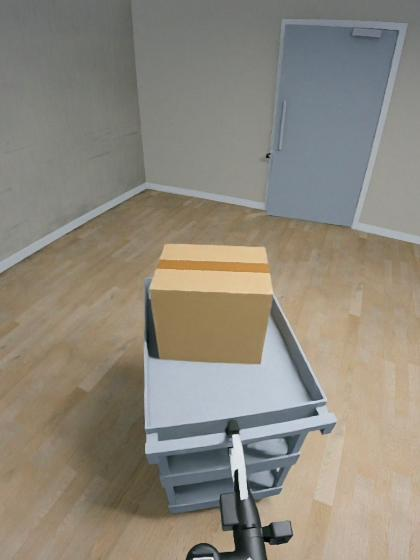

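move:
  blocking: false
  r1: {"base":{"rotate_rad":0.5},"pace":"slow","contact_limits":{"rotate_rad":1.0}}
  cameras: []

wait:
  seconds: 3
  cameras: ["r1_head_camera","r1_head_left_camera"]

Scene clock: 246.40 s.
earlier move: r1 contact_stop; r2 done
move: r1 moving
r1.base_odometry: x=-1.198 y=+0.842 heading=-2.783
r1.turned_by_wheels: +0.048
r1.turned_by_imu: -0.030
r1.base_tilt: forward=-1.7 right=+1.3
r1.lidar_m: 0.63 0.55 0.52 0.58 1.15 2.28 2.59 2.34 2.37 2.69 2.45 0.73
r1.base_status: earlier rotate_rad contact_stop (by the wheels' count: -0.551 of +0.160); rotate_rad moving
r1.joint_positions: lift_m=+0.550 arm_m=+0.548 wrist_yaw_rad=-0.016 wrist_pitch_rad=+0.002 wrist_roll_rad=+1.569 gripper_m=-0.030
r1.joint_status: not commanded
r1.measured_speeds: translate_m=+0.015 strafe_m=+0.006 rotate_rad=+0.566 lift_m=+0.000 arm_m=-0.001 wrist_yaw_rad=+0.000 wrist_pitch_rad=+0.000 wrist_roll_rad=+0.003
r1.motor_effort: lift_m=+13(13) arm_m=+6(6) wheel_0=-19(29) wheel_1=-15(27) wheel_2=-35(36)
r1.servo_current: wrist_yaw_rad=98(98) wrist_pitch_rad=33(52) wrist_roll_rad=52(72) gripper_m=46(52)
r1.contact_limits: arm_m 0.9; rotate_rad 1
r1.hand_pose: x=+1.0063 y=-0.0921 z=+0.7280 quat_wxyz=(+0.708, +0.706, -0.005, -0.006) (m; r1's base frame)
r1.wrist_depth_mm: - - - - - - - / - - - - - - - / - - - - - - - / - - - - - - - / - - - - - - - / - - - - - - - / - - - - - - -
r2.base_odometry: x=-0.872 y=+0.173 heading=-2.398
r2.turned_by_wheels: +0.000
r2.turned_by_imu: +0.001
r2.base_tilt: forward=-0.7 right=+0.1
r2.lidar_m: 0.38 0.41 2.77 2.87 2.23 2.10 2.19 2.06 1.96 2.03 2.70 0.43
r2.base_status: done
r2.joint_positions: lift_m=+0.685 arm_m=+0.000 wrist_yaw_rad=+0.007 wrist_pitch_rad=+0.001 wrist_roll_rad=+1.568 gripper_m=-0.033
r2.joint_status: not commanded
r2.measured_speeds: all 0
r2.motor_effort: lift_m=+14(15) arm_m=-4(4) wheel_0=+0(1) wheel_1=-3(3) wheel_2=+10(11)
r2.servo_current: wrist_yaw_rad=46(65) wrist_pitch_rad=46(46) wrist_roll_rad=46(59) gripper_m=143(150)
r2.hand_pose: x=+0.4599 y=-0.0855 z=+0.8632 quat_wxyz=(+0.708, +0.706, +0.003, +0.002) (m; r2's base frame)
r2.wrist_depth_mm: - - - 194 256 1708 1205 / - - - 191 252 1661 - / - - - 189 250 831 - / - 455 459 187 246 842 - / - - 462 185 244 831 - / - - 186 183 178 778 - / - 492 488 - 239 549 -
pictures: none
No camera images: "cameras" was empty.

Scene clock: 247.63 s.
earlier move: r1 contact_stop
r1.base_odometry: x=-1.165 y=+0.878 heading=-2.628
r1.turned_by_wheels: +0.155
r1.turned_by_imu: +0.038
r1.base_tilt: forward=-1.6 right=+1.3
r1.lidar_m: 0.64 0.60 0.59 0.65 1.41 2.29 2.49 2.30 2.36 2.59 2.42 0.78
r1.base_status: rotate_rad contact_stop (by the wheels' count: +0.277 of +0.500)
r1.joint_positions: lift_m=+0.550 arm_m=+0.549 wrist_yaw_rad=-0.003 wrist_pitch_rad=+0.002 wrist_roll_rad=+1.570 gripper_m=-0.030
r1.joint_status: not commanded
r1.measured_speeds: all 0
r1.on_its_own: the wheels are slack since a contact_stop
r1.motor_effort: lift_m=+18(18) arm_m=-3(20) wheel_0=+0(29) wheel_1=+0(27) wheel_2=+0(36)
r1.servo_current: wrist_yaw_rad=46(280) wrist_pitch_rad=39(52) wrist_roll_rad=59(72) gripper_m=39(52)
r1.contact_limits: arm_m 0.9; rotate_rad 1
r1.hand_pose: x=+1.0077 y=-0.0882 z=+0.7276 quat_wxyz=(+0.707, +0.707, +0.000, -0.002) (m; r1's base frame)
r1.wrist_depth_mm: - - - - - - - / - - - - - - - / - - - - - - - / - - - - - - - / - - - - - - - / - - - - - - - / - - - - - - -
r2.base_odometry: x=-0.872 y=+0.173 heading=-2.398
r2.turned_by_wheels: +0.000
r2.turned_by_imu: +0.000
r2.base_tilt: forward=-0.6 right=+0.1
r2.lidar_m: 0.39 0.39 2.76 2.85 2.24 2.10 2.19 2.07 1.95 2.02 2.68 0.42
r2.base_status: done
r2.joint_positions: lift_m=+0.685 arm_m=+0.000 wrist_yaw_rad=+0.007 wrist_pitch_rad=+0.001 wrist_roll_rad=+1.568 gripper_m=-0.033
r2.joint_status: not commanded
r2.measured_speeds: all 0
r2.motor_effort: lift_m=+15(15) arm_m=-4(4) wheel_0=+0(1) wheel_1=-3(4) wheel_2=+10(11)
r2.servo_current: wrist_yaw_rad=46(65) wrist_pitch_rad=39(46) wrist_roll_rad=46(59) gripper_m=143(150)
r2.hand_pose: x=+0.4599 y=-0.0855 z=+0.8632 quat_wxyz=(+0.708, +0.706, +0.003, +0.002) (m; r2's base frame)
r2.wrist_depth_mm: - - - 194 255 1661 1160 / - - - 191 251 1708 - / - - - 189 249 831 - / - 459 452 187 246 842 - / - - 466 184 243 842 - / - - 186 182 178 768 - / - 492 484 - 238 549 -
wait: 1.23 of 3 s (r1 has come to rest)
pictures: r1_head_camera, r1_head_left_camera
Images, in order (width x height): r1_head_camera 420x560, r1_head_left_camera 420x672.

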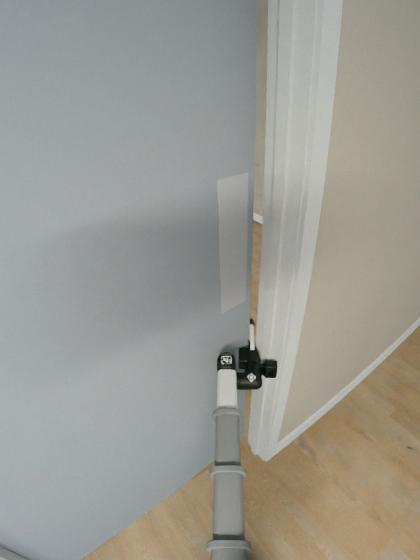

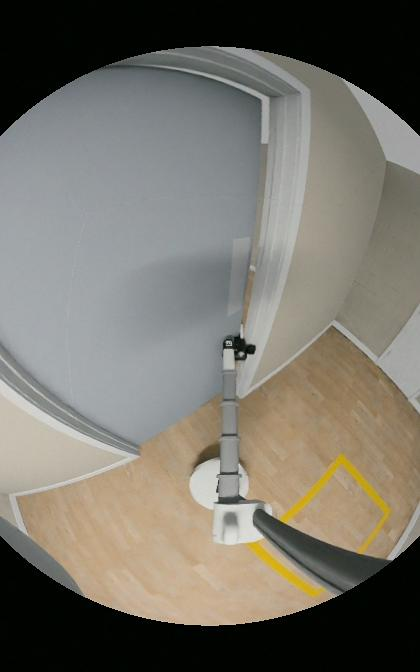

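move:
  blocking: false
  r1: {"joints":{"arm_m":0.1},"pace":"slow","contact_limits":{"arm_m":0.9}}
  r2: {"joints":{"gripper_m":0.1}}
  cameras: []

wait:
  seconds: 1.5
  cameras: []

move:
  blocking: false
  r2: {"base":{"translate_m":-0.25}}
  cameras: []

wait:
  seconds: 3
  cameras: ["r2_head_camera","r1_head_camera"]

Scene clock: 283.10 s.
move: r1 moving; r2 moving
r1.base_odometry: x=-1.175 y=+0.873 heading=-2.629
r1.turned_by_wheels: -0.001
r1.turned_by_imu: -0.001
r1.base_tilt: forward=-1.6 right=+1.3
r1.lidar_m: 0.64 0.58 0.59 0.63 1.38 2.31 2.50 2.31 2.37 2.61 2.42 0.80
r1.base_status: not commanded
r1.joint_positions: lift_m=+0.550 arm_m=+0.536 wrist_yaw_rad=-0.003 wrist_pitch_rad=+0.002 wrist_roll_rad=+1.570 gripper_m=-0.030
r1.joint_status: arm_m moving
r1.measured_speeds: translate_m=+0.045 strafe_m=+0.004 rotate_rad=-0.001 lift_m=+0.000 arm_m=-0.047 wrist_yaw_rad=+0.000 wrist_pitch_rad=+0.000 wrist_roll_rad=+0.000
r1.on_its_own: the wheels are slack since a contact_stop
r1.motor_effort: lift_m=+17(18) arm_m=-9(13) wheel_0=+0(1) wheel_1=+0(0) wheel_2=+0(0)
r1.servo_current: wrist_yaw_rad=59(59) wrist_pitch_rad=33(52) wrist_roll_rad=39(52) gripper_m=46(46)
r1.contact_limits: arm_m 0.9; rotate_rad 1
r1.hand_pose: x=+0.9955 y=-0.0882 z=+0.7276 quat_wxyz=(+0.707, +0.707, +0.000, -0.002) (m; r1's base frame)
r1.wrist_depth_mm: - - - - - - - / - - - - - - - / - - - - - - - / - - - - - - - / - - - - - - - / - - - - - - - / - - - - - - -
r2.base_odometry: x=-0.872 y=+0.174 heading=-2.399
r2.turned_by_wheels: +0.000
r2.turned_by_imu: +0.000
r2.base_tilt: forward=-0.7 right=+0.0
r2.lidar_m: 0.39 0.38 2.76 2.88 2.24 2.10 2.20 2.06 1.95 2.03 2.72 0.45
r2.base_status: not commanded
r2.joint_positions: lift_m=+0.685 arm_m=+0.000 wrist_yaw_rad=+0.007 wrist_pitch_rad=+0.001 wrist_roll_rad=+1.568 gripper_m=-0.009
r2.joint_status: gripper_m moving
r2.measured_speeds: translate_m=+0.000 strafe_m=+0.000 rotate_rad=-0.001 lift_m=+0.000 arm_m=+0.000 wrist_yaw_rad=+0.000 wrist_pitch_rad=+0.000 wrist_roll_rad=+0.000
r2.motor_effort: lift_m=+14(15) arm_m=-4(4) wheel_0=+0(1) wheel_1=-3(3) wheel_2=+10(11)
r2.servo_current: wrist_yaw_rad=52(65) wrist_pitch_rad=39(46) wrist_roll_rad=39(52) gripper_m=98(124)
r2.hand_pose: x=+0.4599 y=-0.0855 z=+0.8632 quat_wxyz=(+0.708, +0.706, +0.003, +0.002) (m; r2's base frame)
r2.wrist_depth_mm: - - - 195 257 1708 1229 / - - - 193 253 1708 - / - - - 190 251 820 - / - 459 459 188 247 854 - / - - 469 186 246 831 - / - - 187 183 181 - - / - - 488 - - - -
pictures: none
No camera images: "cameras" was empty.

Scene clock: 284.60 s.
earlier move: r1 moving; r2 moving
r1.base_odometry: x=-1.299 y=+0.812 heading=-2.615
r1.turned_by_wheels: +0.014
r1.turned_by_imu: +0.013
r1.base_tilt: forward=-1.5 right=+1.3
r1.lidar_m: 0.54 0.48 0.49 0.62 1.11 2.42 2.61 2.42 2.48 2.49 2.35 0.61
r1.base_status: not commanded
r1.joint_positions: lift_m=+0.550 arm_m=+0.399 wrist_yaw_rad=-0.003 wrist_pitch_rad=+0.002 wrist_roll_rad=+1.570 gripper_m=-0.030
r1.joint_status: arm_m moving
r1.measured_speeds: translate_m=+0.098 strafe_m=-0.001 rotate_rad=+0.018 lift_m=+0.000 arm_m=-0.099 wrist_yaw_rad=+0.000 wrist_pitch_rad=+0.000 wrist_roll_rad=+0.000
r1.on_its_own: the wheels are slack since a contact_stop
r1.motor_effort: lift_m=+18(18) arm_m=-8(14) wheel_0=+0(1) wheel_1=+0(0) wheel_2=+0(0)
r1.servo_current: wrist_yaw_rad=52(65) wrist_pitch_rad=39(52) wrist_roll_rad=39(78) gripper_m=39(52)
r1.contact_limits: arm_m 0.9; rotate_rad 1
r1.hand_pose: x=+0.8578 y=-0.0882 z=+0.7276 quat_wxyz=(+0.707, +0.707, +0.000, -0.002) (m; r1's base frame)
r1.wrist_depth_mm: - - - - - - - / - - - - - - - / - - - - - - - / - - - - - - - / - - - - - - - / - - - - - - - / - - - - - - -
r2.base_odometry: x=-0.872 y=+0.174 heading=-2.399
r2.turned_by_wheels: +0.000
r2.turned_by_imu: +0.000
r2.base_tilt: forward=-0.7 right=+0.0
r2.lidar_m: 0.39 0.40 2.75 2.87 2.24 2.11 2.20 2.08 1.94 2.01 2.74 0.42
r2.base_status: not commanded
r2.joint_positions: lift_m=+0.685 arm_m=+0.000 wrist_yaw_rad=+0.002 wrist_pitch_rad=+0.001 wrist_roll_rad=+1.568 gripper_m=+0.100
r2.joint_status: gripper_m moving
r2.measured_speeds: all 0
r2.motor_effort: lift_m=+15(15) arm_m=-4(4) wheel_0=+0(1) wheel_1=-3(3) wheel_2=+6(11)
r2.servo_current: wrist_yaw_rad=52(65) wrist_pitch_rad=39(46) wrist_roll_rad=52(59) gripper_m=46(124)
r2.hand_pose: x=+0.4595 y=-0.0868 z=+0.8632 quat_wxyz=(+0.708, +0.706, +0.001, +0.000) (m; r2's base frame)
r2.wrist_depth_mm: - - - 202 264 1708 1182 / - - - 199 259 1756 535 / - - - 195 256 778 - / - - 455 193 252 854 - / - - 462 246 247 788 - / - - 195 185 193 - - / - - 488 - 240 - -
wait: 1.50 s; no rest
pictures: none
No camera images: "cameras" was empty.

Scene clock: 285.10 s.
earlier move: r1 moving; r2 done
move: r2 moving
r1.base_odometry: x=-1.342 y=+0.786 heading=-2.616
r1.turned_by_wheels: -0.001
r1.turned_by_imu: -0.001
r1.base_tilt: forward=-1.6 right=+1.3
r1.lidar_m: 0.50 0.43 0.46 0.58 1.02 2.43 2.65 2.47 2.52 2.46 2.10 0.55
r1.base_status: not commanded
r1.joint_positions: lift_m=+0.550 arm_m=+0.349 wrist_yaw_rad=-0.003 wrist_pitch_rad=+0.002 wrist_roll_rad=+1.570 gripper_m=-0.030
r1.joint_status: arm_m moving
r1.measured_speeds: translate_m=+0.101 strafe_m=-0.002 rotate_rad=+0.005 lift_m=+0.000 arm_m=-0.100 wrist_yaw_rad=+0.000 wrist_pitch_rad=+0.000 wrist_roll_rad=+0.000
r1.on_its_own: the wheels are slack since a contact_stop
r1.motor_effort: lift_m=+18(18) arm_m=-9(12) wheel_0=+0(1) wheel_1=+0(0) wheel_2=+0(0)
r1.servo_current: wrist_yaw_rad=52(65) wrist_pitch_rad=52(52) wrist_roll_rad=39(59) gripper_m=46(52)
r1.contact_limits: arm_m 0.9; rotate_rad 1
r1.hand_pose: x=+0.8077 y=-0.0882 z=+0.7276 quat_wxyz=(+0.707, +0.707, +0.000, -0.002) (m; r1's base frame)
r1.wrist_depth_mm: - - - - - - - / - - - - - - - / - - - - - - - / - - - - - - - / - - - - - - - / - - - - - - - / - - - - - - -
r2.base_odometry: x=-0.849 y=+0.195 heading=-2.399
r2.turned_by_wheels: +0.000
r2.turned_by_imu: +0.000
r2.base_tilt: forward=-0.6 right=+0.1
r2.lidar_m: 0.42 0.41 2.77 2.88 2.16 2.09 2.15 2.05 1.92 2.00 2.69 0.49
r2.base_status: translate_m moving
r2.joint_positions: lift_m=+0.685 arm_m=+0.000 wrist_yaw_rad=+0.002 wrist_pitch_rad=+0.001 wrist_roll_rad=+1.568 gripper_m=+0.100
r2.joint_status: all done
r2.measured_speeds: translate_m=-0.122 strafe_m=-0.001 rotate_rad=-0.002 lift_m=+0.000 arm_m=+0.000 wrist_yaw_rad=+0.000 wrist_pitch_rad=+0.000 wrist_roll_rad=+0.000
r2.motor_effort: lift_m=+15(15) arm_m=-4(4) wheel_0=-9(11) wheel_1=-6(8) wheel_2=+12(13)
r2.servo_current: wrist_yaw_rad=39(59) wrist_pitch_rad=39(46) wrist_roll_rad=46(52) gripper_m=52(52)
r2.hand_pose: x=+0.4595 y=-0.0868 z=+0.8632 quat_wxyz=(+0.708, +0.706, +0.001, +0.000) (m; r2's base frame)
r2.wrist_depth_mm: - - - 289 290 1537 1182 / - - - 283 285 1756 521 / - - - 281 281 831 - / - - 484 277 274 878 - / - - 492 271 273 866 - / - - 194 211 194 - - / - - 508 - 265 - -
pictures: none
No camera images: "cameras" was empty.

Scene clock: 286.90 s.
earlier move: r1 moving; r2 done
r1.base_odometry: x=-1.498 y=+0.695 heading=-2.618
r1.turned_by_wheels: -0.002
r1.turned_by_imu: -0.002
r1.base_tilt: forward=-1.6 right=+1.3
r1.lidar_m: 0.36 0.31 0.30 0.41 0.65 2.55 2.83 2.60 2.66 2.37 1.28 0.40
r1.base_status: not commanded
r1.joint_positions: lift_m=+0.550 arm_m=+0.169 wrist_yaw_rad=-0.003 wrist_pitch_rad=+0.002 wrist_roll_rad=+1.570 gripper_m=-0.030
r1.joint_status: arm_m moving
r1.measured_speeds: translate_m=+0.098 strafe_m=-0.002 rotate_rad=-0.031 lift_m=+0.000 arm_m=-0.099 wrist_yaw_rad=+0.000 wrist_pitch_rad=+0.000 wrist_roll_rad=+0.000
r1.on_its_own: the wheels are slack since a contact_stop
r1.motor_effort: lift_m=+18(18) arm_m=-7(12) wheel_0=+0(1) wheel_1=+0(0) wheel_2=+0(0)
r1.servo_current: wrist_yaw_rad=46(65) wrist_pitch_rad=39(52) wrist_roll_rad=59(65) gripper_m=46(52)
r1.contact_limits: arm_m 0.9; rotate_rad 1
r1.hand_pose: x=+0.6278 y=-0.0882 z=+0.7276 quat_wxyz=(+0.707, +0.707, +0.000, -0.002) (m; r1's base frame)
r1.wrist_depth_mm: - - - - - - - / - - - - - - - / - - - - - - - / - - - - - - - / - - - - - - - / - - - - - - - / - - - - - - -
r2.base_odometry: x=-0.688 y=+0.342 heading=-2.399
r2.turned_by_wheels: +0.000
r2.turned_by_imu: +0.000
r2.base_tilt: forward=-0.7 right=+0.1
r2.lidar_m: 0.65 3.09 2.87 2.82 2.01 1.89 1.94 1.94 1.83 1.92 2.56 0.71
r2.base_status: done
r2.joint_positions: lift_m=+0.685 arm_m=+0.000 wrist_yaw_rad=+0.002 wrist_pitch_rad=+0.001 wrist_roll_rad=+1.568 gripper_m=+0.100
r2.joint_status: all done
r2.measured_speeds: all 0
r2.motor_effort: lift_m=+14(15) arm_m=-4(4) wheel_0=-2(11) wheel_1=-4(9) wheel_2=+3(13)
r2.servo_current: wrist_yaw_rad=46(59) wrist_pitch_rad=39(46) wrist_roll_rad=39(65) gripper_m=52(59)
r2.hand_pose: x=+0.4595 y=-0.0868 z=+0.8632 quat_wxyz=(+0.708, +0.706, +0.001, +0.000) (m; r2's base frame)
r2.wrist_depth_mm: - - - - - 1708 1138 / - - - 512 - 1499 517 / - - - 508 - 842 504 / - - 707 504 - - 500 / - - 723 715 - - 496 / - - 193 484 192 - 484 / - - - - - 500 477
wait: 1.80 of 3 s (r2 has come to rest)
pictures: r1_head_camera, r2_head_camera
Images, in order (width x height): r1_head_camera 420x560, r2_head_camera 420x560.

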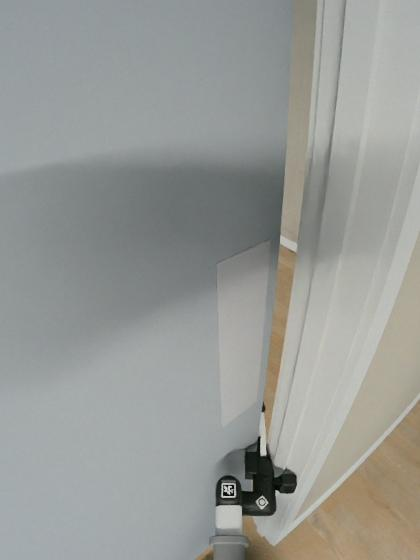

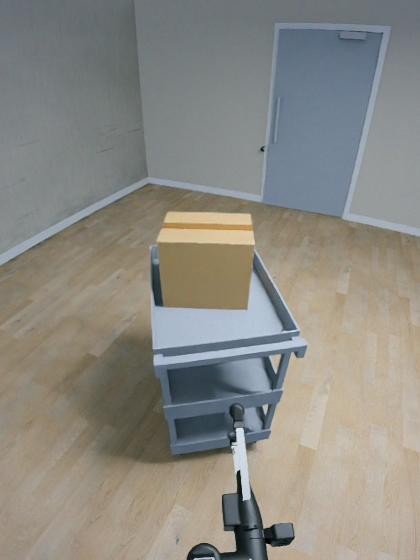

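move:
  blocking: false
  r1: {"base":{"translate_m":-0.4},"contact_limits":{"translate_m":0.8}}
  r2: {"base":{"rotate_rad":-0.41},"joints":{"gripper_m":0.1}}
  cameras: []

wait:
  seconds: 2.5
  cameras: ["r1_head_camera"]

move:
  blocking: false
  r2: {"base":{"strafe_m":-0.5},"joints":{"lift_m":0.78,"wrist_roll_rad":0}}
  cameras: []

wait:
  seconds: 3
  cameras: ["r2_head_camera"]

Scene clock: 295.90 s.
earlier move: r1 done
move: r1 moving; r2 moving
r1.base_odometry: x=-1.530 y=+0.676 heading=-2.619
r1.turned_by_wheels: -0.001
r1.turned_by_imu: -0.002
r1.base_tilt: forward=-1.6 right=+1.3
r1.lidar_m: 0.33 0.25 0.28 0.34 0.67 2.56 2.84 2.63 2.69 2.35 1.10 0.36
r1.base_status: translate_m moving
r1.joint_positions: lift_m=+0.550 arm_m=+0.100 wrist_yaw_rad=-0.004 wrist_pitch_rad=+0.003 wrist_roll_rad=+1.570 gripper_m=-0.030
r1.joint_status: all done
r1.measured_speeds: translate_m=-0.128 strafe_m=+0.001 rotate_rad=-0.006 lift_m=+0.000 arm_m=+0.000 wrist_yaw_rad=-0.015 wrist_pitch_rad=+0.000 wrist_roll_rad=+0.000
r1.motor_effort: lift_m=+18(18) arm_m=-2(8) wheel_0=-11(15) wheel_1=-7(9) wheel_2=+6(13)
r1.servo_current: wrist_yaw_rad=33(72) wrist_pitch_rad=33(46) wrist_roll_rad=52(52) gripper_m=46(52)
r1.contact_limits: arm_m 0.9; translate_m 0.8
r1.hand_pose: x=+0.5590 y=-0.0884 z=+0.7274 quat_wxyz=(+0.707, +0.707, +0.000, -0.002) (m; r1's base frame)
r1.wrist_depth_mm: - - - - - - - / - - - - - - - / - - - - - - - / - - - - - - - / - - - - - - - / - - - - - - - / - - - - - - -
r2.base_odometry: x=-0.688 y=+0.342 heading=-2.646
r2.turned_by_wheels: -0.247
r2.turned_by_imu: -0.240
r2.base_tilt: forward=-0.7 right=+0.1
r2.lidar_m: 0.63 0.64 2.86 2.88 2.22 1.90 1.88 2.14 1.84 1.83 2.12 3.65
r2.base_status: rotate_rad moving
r2.joint_positions: lift_m=+0.685 arm_m=+0.000 wrist_yaw_rad=+0.002 wrist_pitch_rad=+0.001 wrist_roll_rad=+1.568 gripper_m=+0.100
r2.joint_status: all done
r2.measured_speeds: translate_m=+0.001 strafe_m=+0.002 rotate_rad=-0.862 lift_m=+0.000 arm_m=+0.000 wrist_yaw_rad=+0.000 wrist_pitch_rad=+0.000 wrist_roll_rad=+0.000
r2.motor_effort: lift_m=+15(15) arm_m=-4(4) wheel_0=+9(11) wheel_1=+7(10) wheel_2=+9(11)
r2.servo_current: wrist_yaw_rad=52(52) wrist_pitch_rad=39(46) wrist_roll_rad=39(59) gripper_m=59(59)
r2.hand_pose: x=+0.4595 y=-0.0868 z=+0.8632 quat_wxyz=(+0.708, +0.706, +0.001, +0.000) (m; r2's base frame)
r2.wrist_depth_mm: - - - - - 1708 1182 / - - - - - 1708 1182 / - - - - - 1756 1182 / - - - 569 - 778 569 / - - - 549 1025 - 535 / - - 195 521 187 - 512 / - - 707 - - - 488
pictures: none
No camera images: "cameras" was empty.

Scene clock: 296.60 s.
earlier move: r1 moving; r2 done
r1.base_odometry: x=-1.407 y=+0.747 heading=-2.598
r1.turned_by_wheels: +0.021
r1.turned_by_imu: -0.081
r1.base_tilt: forward=+2.4 right=+3.6
r1.lidar_m: 0.33 0.27 0.27 0.33 0.62 2.47 2.88 2.58 2.63 1.80 1.27 0.34
r1.base_status: translate_m moving
r1.joint_positions: lift_m=+0.550 arm_m=+0.101 wrist_yaw_rad=+0.023 wrist_pitch_rad=-0.011 wrist_roll_rad=+1.568 gripper_m=-0.030
r1.joint_status: all done
r1.measured_speeds: translate_m=-0.278 strafe_m=+0.000 rotate_rad=+0.055 lift_m=+0.002 arm_m=+0.000 wrist_yaw_rad=+0.000 wrist_pitch_rad=-0.035 wrist_roll_rad=-0.005
r1.on_its_own: base_tilt is 4.6 degrees off its reading at the scene's start (forward=-1.6 right=+1.3)
r1.motor_effort: lift_m=+13(18) arm_m=-19(30) wheel_0=-4(27) wheel_1=-2(14) wheel_2=+34(34)
r1.servo_current: wrist_yaw_rad=150(150) wrist_pitch_rad=59(59) wrist_roll_rad=52(59) gripper_m=46(52)
r1.contact_limits: arm_m 0.9; translate_m 0.8
r1.hand_pose: x=+0.5625 y=-0.0809 z=+0.7319 quat_wxyz=(+0.708, +0.706, +0.004, +0.012) (m; r1's base frame)
r1.wrist_depth_mm: - - - - - - - / - - - - - - - / - - - - - - - / - - - - - - - / - - - - - - - / 115 118 114 116 113 172 976 / 166 158 163 166 148 163 164
r2.base_odometry: x=-0.688 y=+0.342 heading=-2.808
r2.turned_by_wheels: -0.162
r2.turned_by_imu: -0.158
r2.base_tilt: forward=-0.6 right=+0.1
r2.lidar_m: 0.69 0.65 2.97 2.87 2.49 1.96 1.88 2.04 1.88 1.84 1.98 2.91
r2.base_status: done
r2.joint_positions: lift_m=+0.685 arm_m=+0.000 wrist_yaw_rad=+0.002 wrist_pitch_rad=+0.001 wrist_roll_rad=+1.568 gripper_m=+0.100
r2.joint_status: all done
r2.measured_speeds: all 0
r2.motor_effort: lift_m=+15(15) arm_m=-4(4) wheel_0=+3(11) wheel_1=+4(10) wheel_2=+4(11)
r2.servo_current: wrist_yaw_rad=33(59) wrist_pitch_rad=46(46) wrist_roll_rad=46(59) gripper_m=52(59)
r2.hand_pose: x=+0.4595 y=-0.0868 z=+0.8632 quat_wxyz=(+0.708, +0.706, +0.001, +0.000) (m; r2's base frame)
r2.wrist_depth_mm: - - - - - 1708 1182 / - - - - - 1756 1182 / - - - - - 1708 1205 / - - - - - 1756 1205 / - - - - - 1708 1229 / - - 192 564 187 569 569 / - - - - - - 525
wait: 0.70 of 2.5 s (r2 has come to rest)
pictures: r1_head_camera
Images, in order (width x height): r1_head_camera 420x560.

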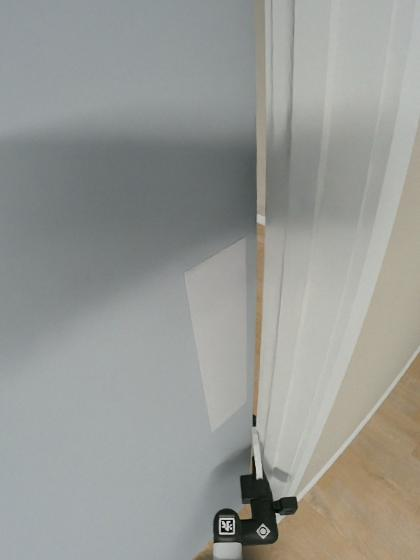

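Scene clock: 297.10 s.
earlier move: r1 contact_stop
move: r2 moving
r1.base_odometry: x=-1.465 y=+0.720 heading=-2.564
r1.turned_by_wheels: +0.034
r1.turned_by_imu: -0.102
r1.base_tilt: forward=-1.2 right=+1.6
r1.lidar_m: 0.30 0.25 0.25 0.25 0.47 2.46 2.86 2.67 2.67 2.66 2.25 0.39
r1.base_status: translate_m contact_stop
r1.joint_positions: lift_m=+0.550 arm_m=+0.100 wrist_yaw_rad=+0.007 wrist_pitch_rad=+0.001 wrist_roll_rad=+1.568 gripper_m=-0.030
r1.joint_status: not commanded
r1.measured_speeds: translate_m=+0.094 strafe_m=+0.124 rotate_rad=+0.056 lift_m=+0.000 arm_m=+0.002 wrist_yaw_rad=+0.089 wrist_pitch_rad=+0.000 wrist_roll_rad=+0.000
r1.on_its_own: the wheels are slack since a contact_stop
r1.motor_effort: lift_m=+17(17) arm_m=+7(19) wheel_0=+0(6) wheel_1=+1(4) wheel_2=+1(26)
r1.servo_current: wrist_yaw_rad=46(156) wrist_pitch_rad=33(91) wrist_roll_rad=39(65) gripper_m=46(46)
r1.contact_limits: arm_m 0.9; translate_m 0.8
r1.hand_pose: x=+0.5596 y=-0.0854 z=+0.7278 quat_wxyz=(+0.708, +0.706, +0.003, +0.002) (m; r1's base frame)
r1.wrist_depth_mm: - - - - - - - / - - - - - - - / - - - - - - - / - - - - - - - / - - - - - - - / 102 133 135 - 134 136 - / - - 160 153 150 148 960
r2.base_odometry: x=-0.700 y=+0.377 heading=-2.808
r2.turned_by_wheels: +0.000
r2.turned_by_imu: +0.000
r2.base_tilt: forward=-0.7 right=+0.1
r2.lidar_m: 0.71 0.65 2.99 2.93 2.49 1.96 1.90 2.04 1.84 1.80 1.91 2.82
r2.base_status: strafe_m moving
r2.joint_positions: lift_m=+0.723 arm_m=+0.000 wrist_yaw_rad=+0.002 wrist_pitch_rad=+0.001 wrist_roll_rad=+0.982 gripper_m=+0.100
r2.joint_status: lift_m moving; wrist_roll_rad moving
r2.measured_speeds: translate_m=+0.000 strafe_m=-0.142 rotate_rad=-0.002 lift_m=+0.146 arm_m=+0.000 wrist_yaw_rad=+0.000 wrist_pitch_rad=+0.000 wrist_roll_rad=-1.820
r2.motor_effort: lift_m=+24(24) arm_m=-4(4) wheel_0=+7(15) wheel_1=-11(11) wheel_2=+0(4)
r2.servo_current: wrist_yaw_rad=52(59) wrist_pitch_rad=39(46) wrist_roll_rad=98(117) gripper_m=52(59)
r2.hand_pose: x=+0.4595 y=-0.0868 z=+0.9006 quat_wxyz=(+0.882, +0.472, +0.001, +0.001) (m; r2's base frame)
r2.wrist_depth_mm: - - - - - - - / - - - - - - 1921 / - - - - - - 1618 / - - - - - - 1464 / - - - - - 1708 1308 / - - 195 564 195 1464 1182 / - 683 707 - 1863 1397 1098
pictures: none
No camera images: "cameras" was empty.

not run: a stop that you did not command came earlier in this reply.


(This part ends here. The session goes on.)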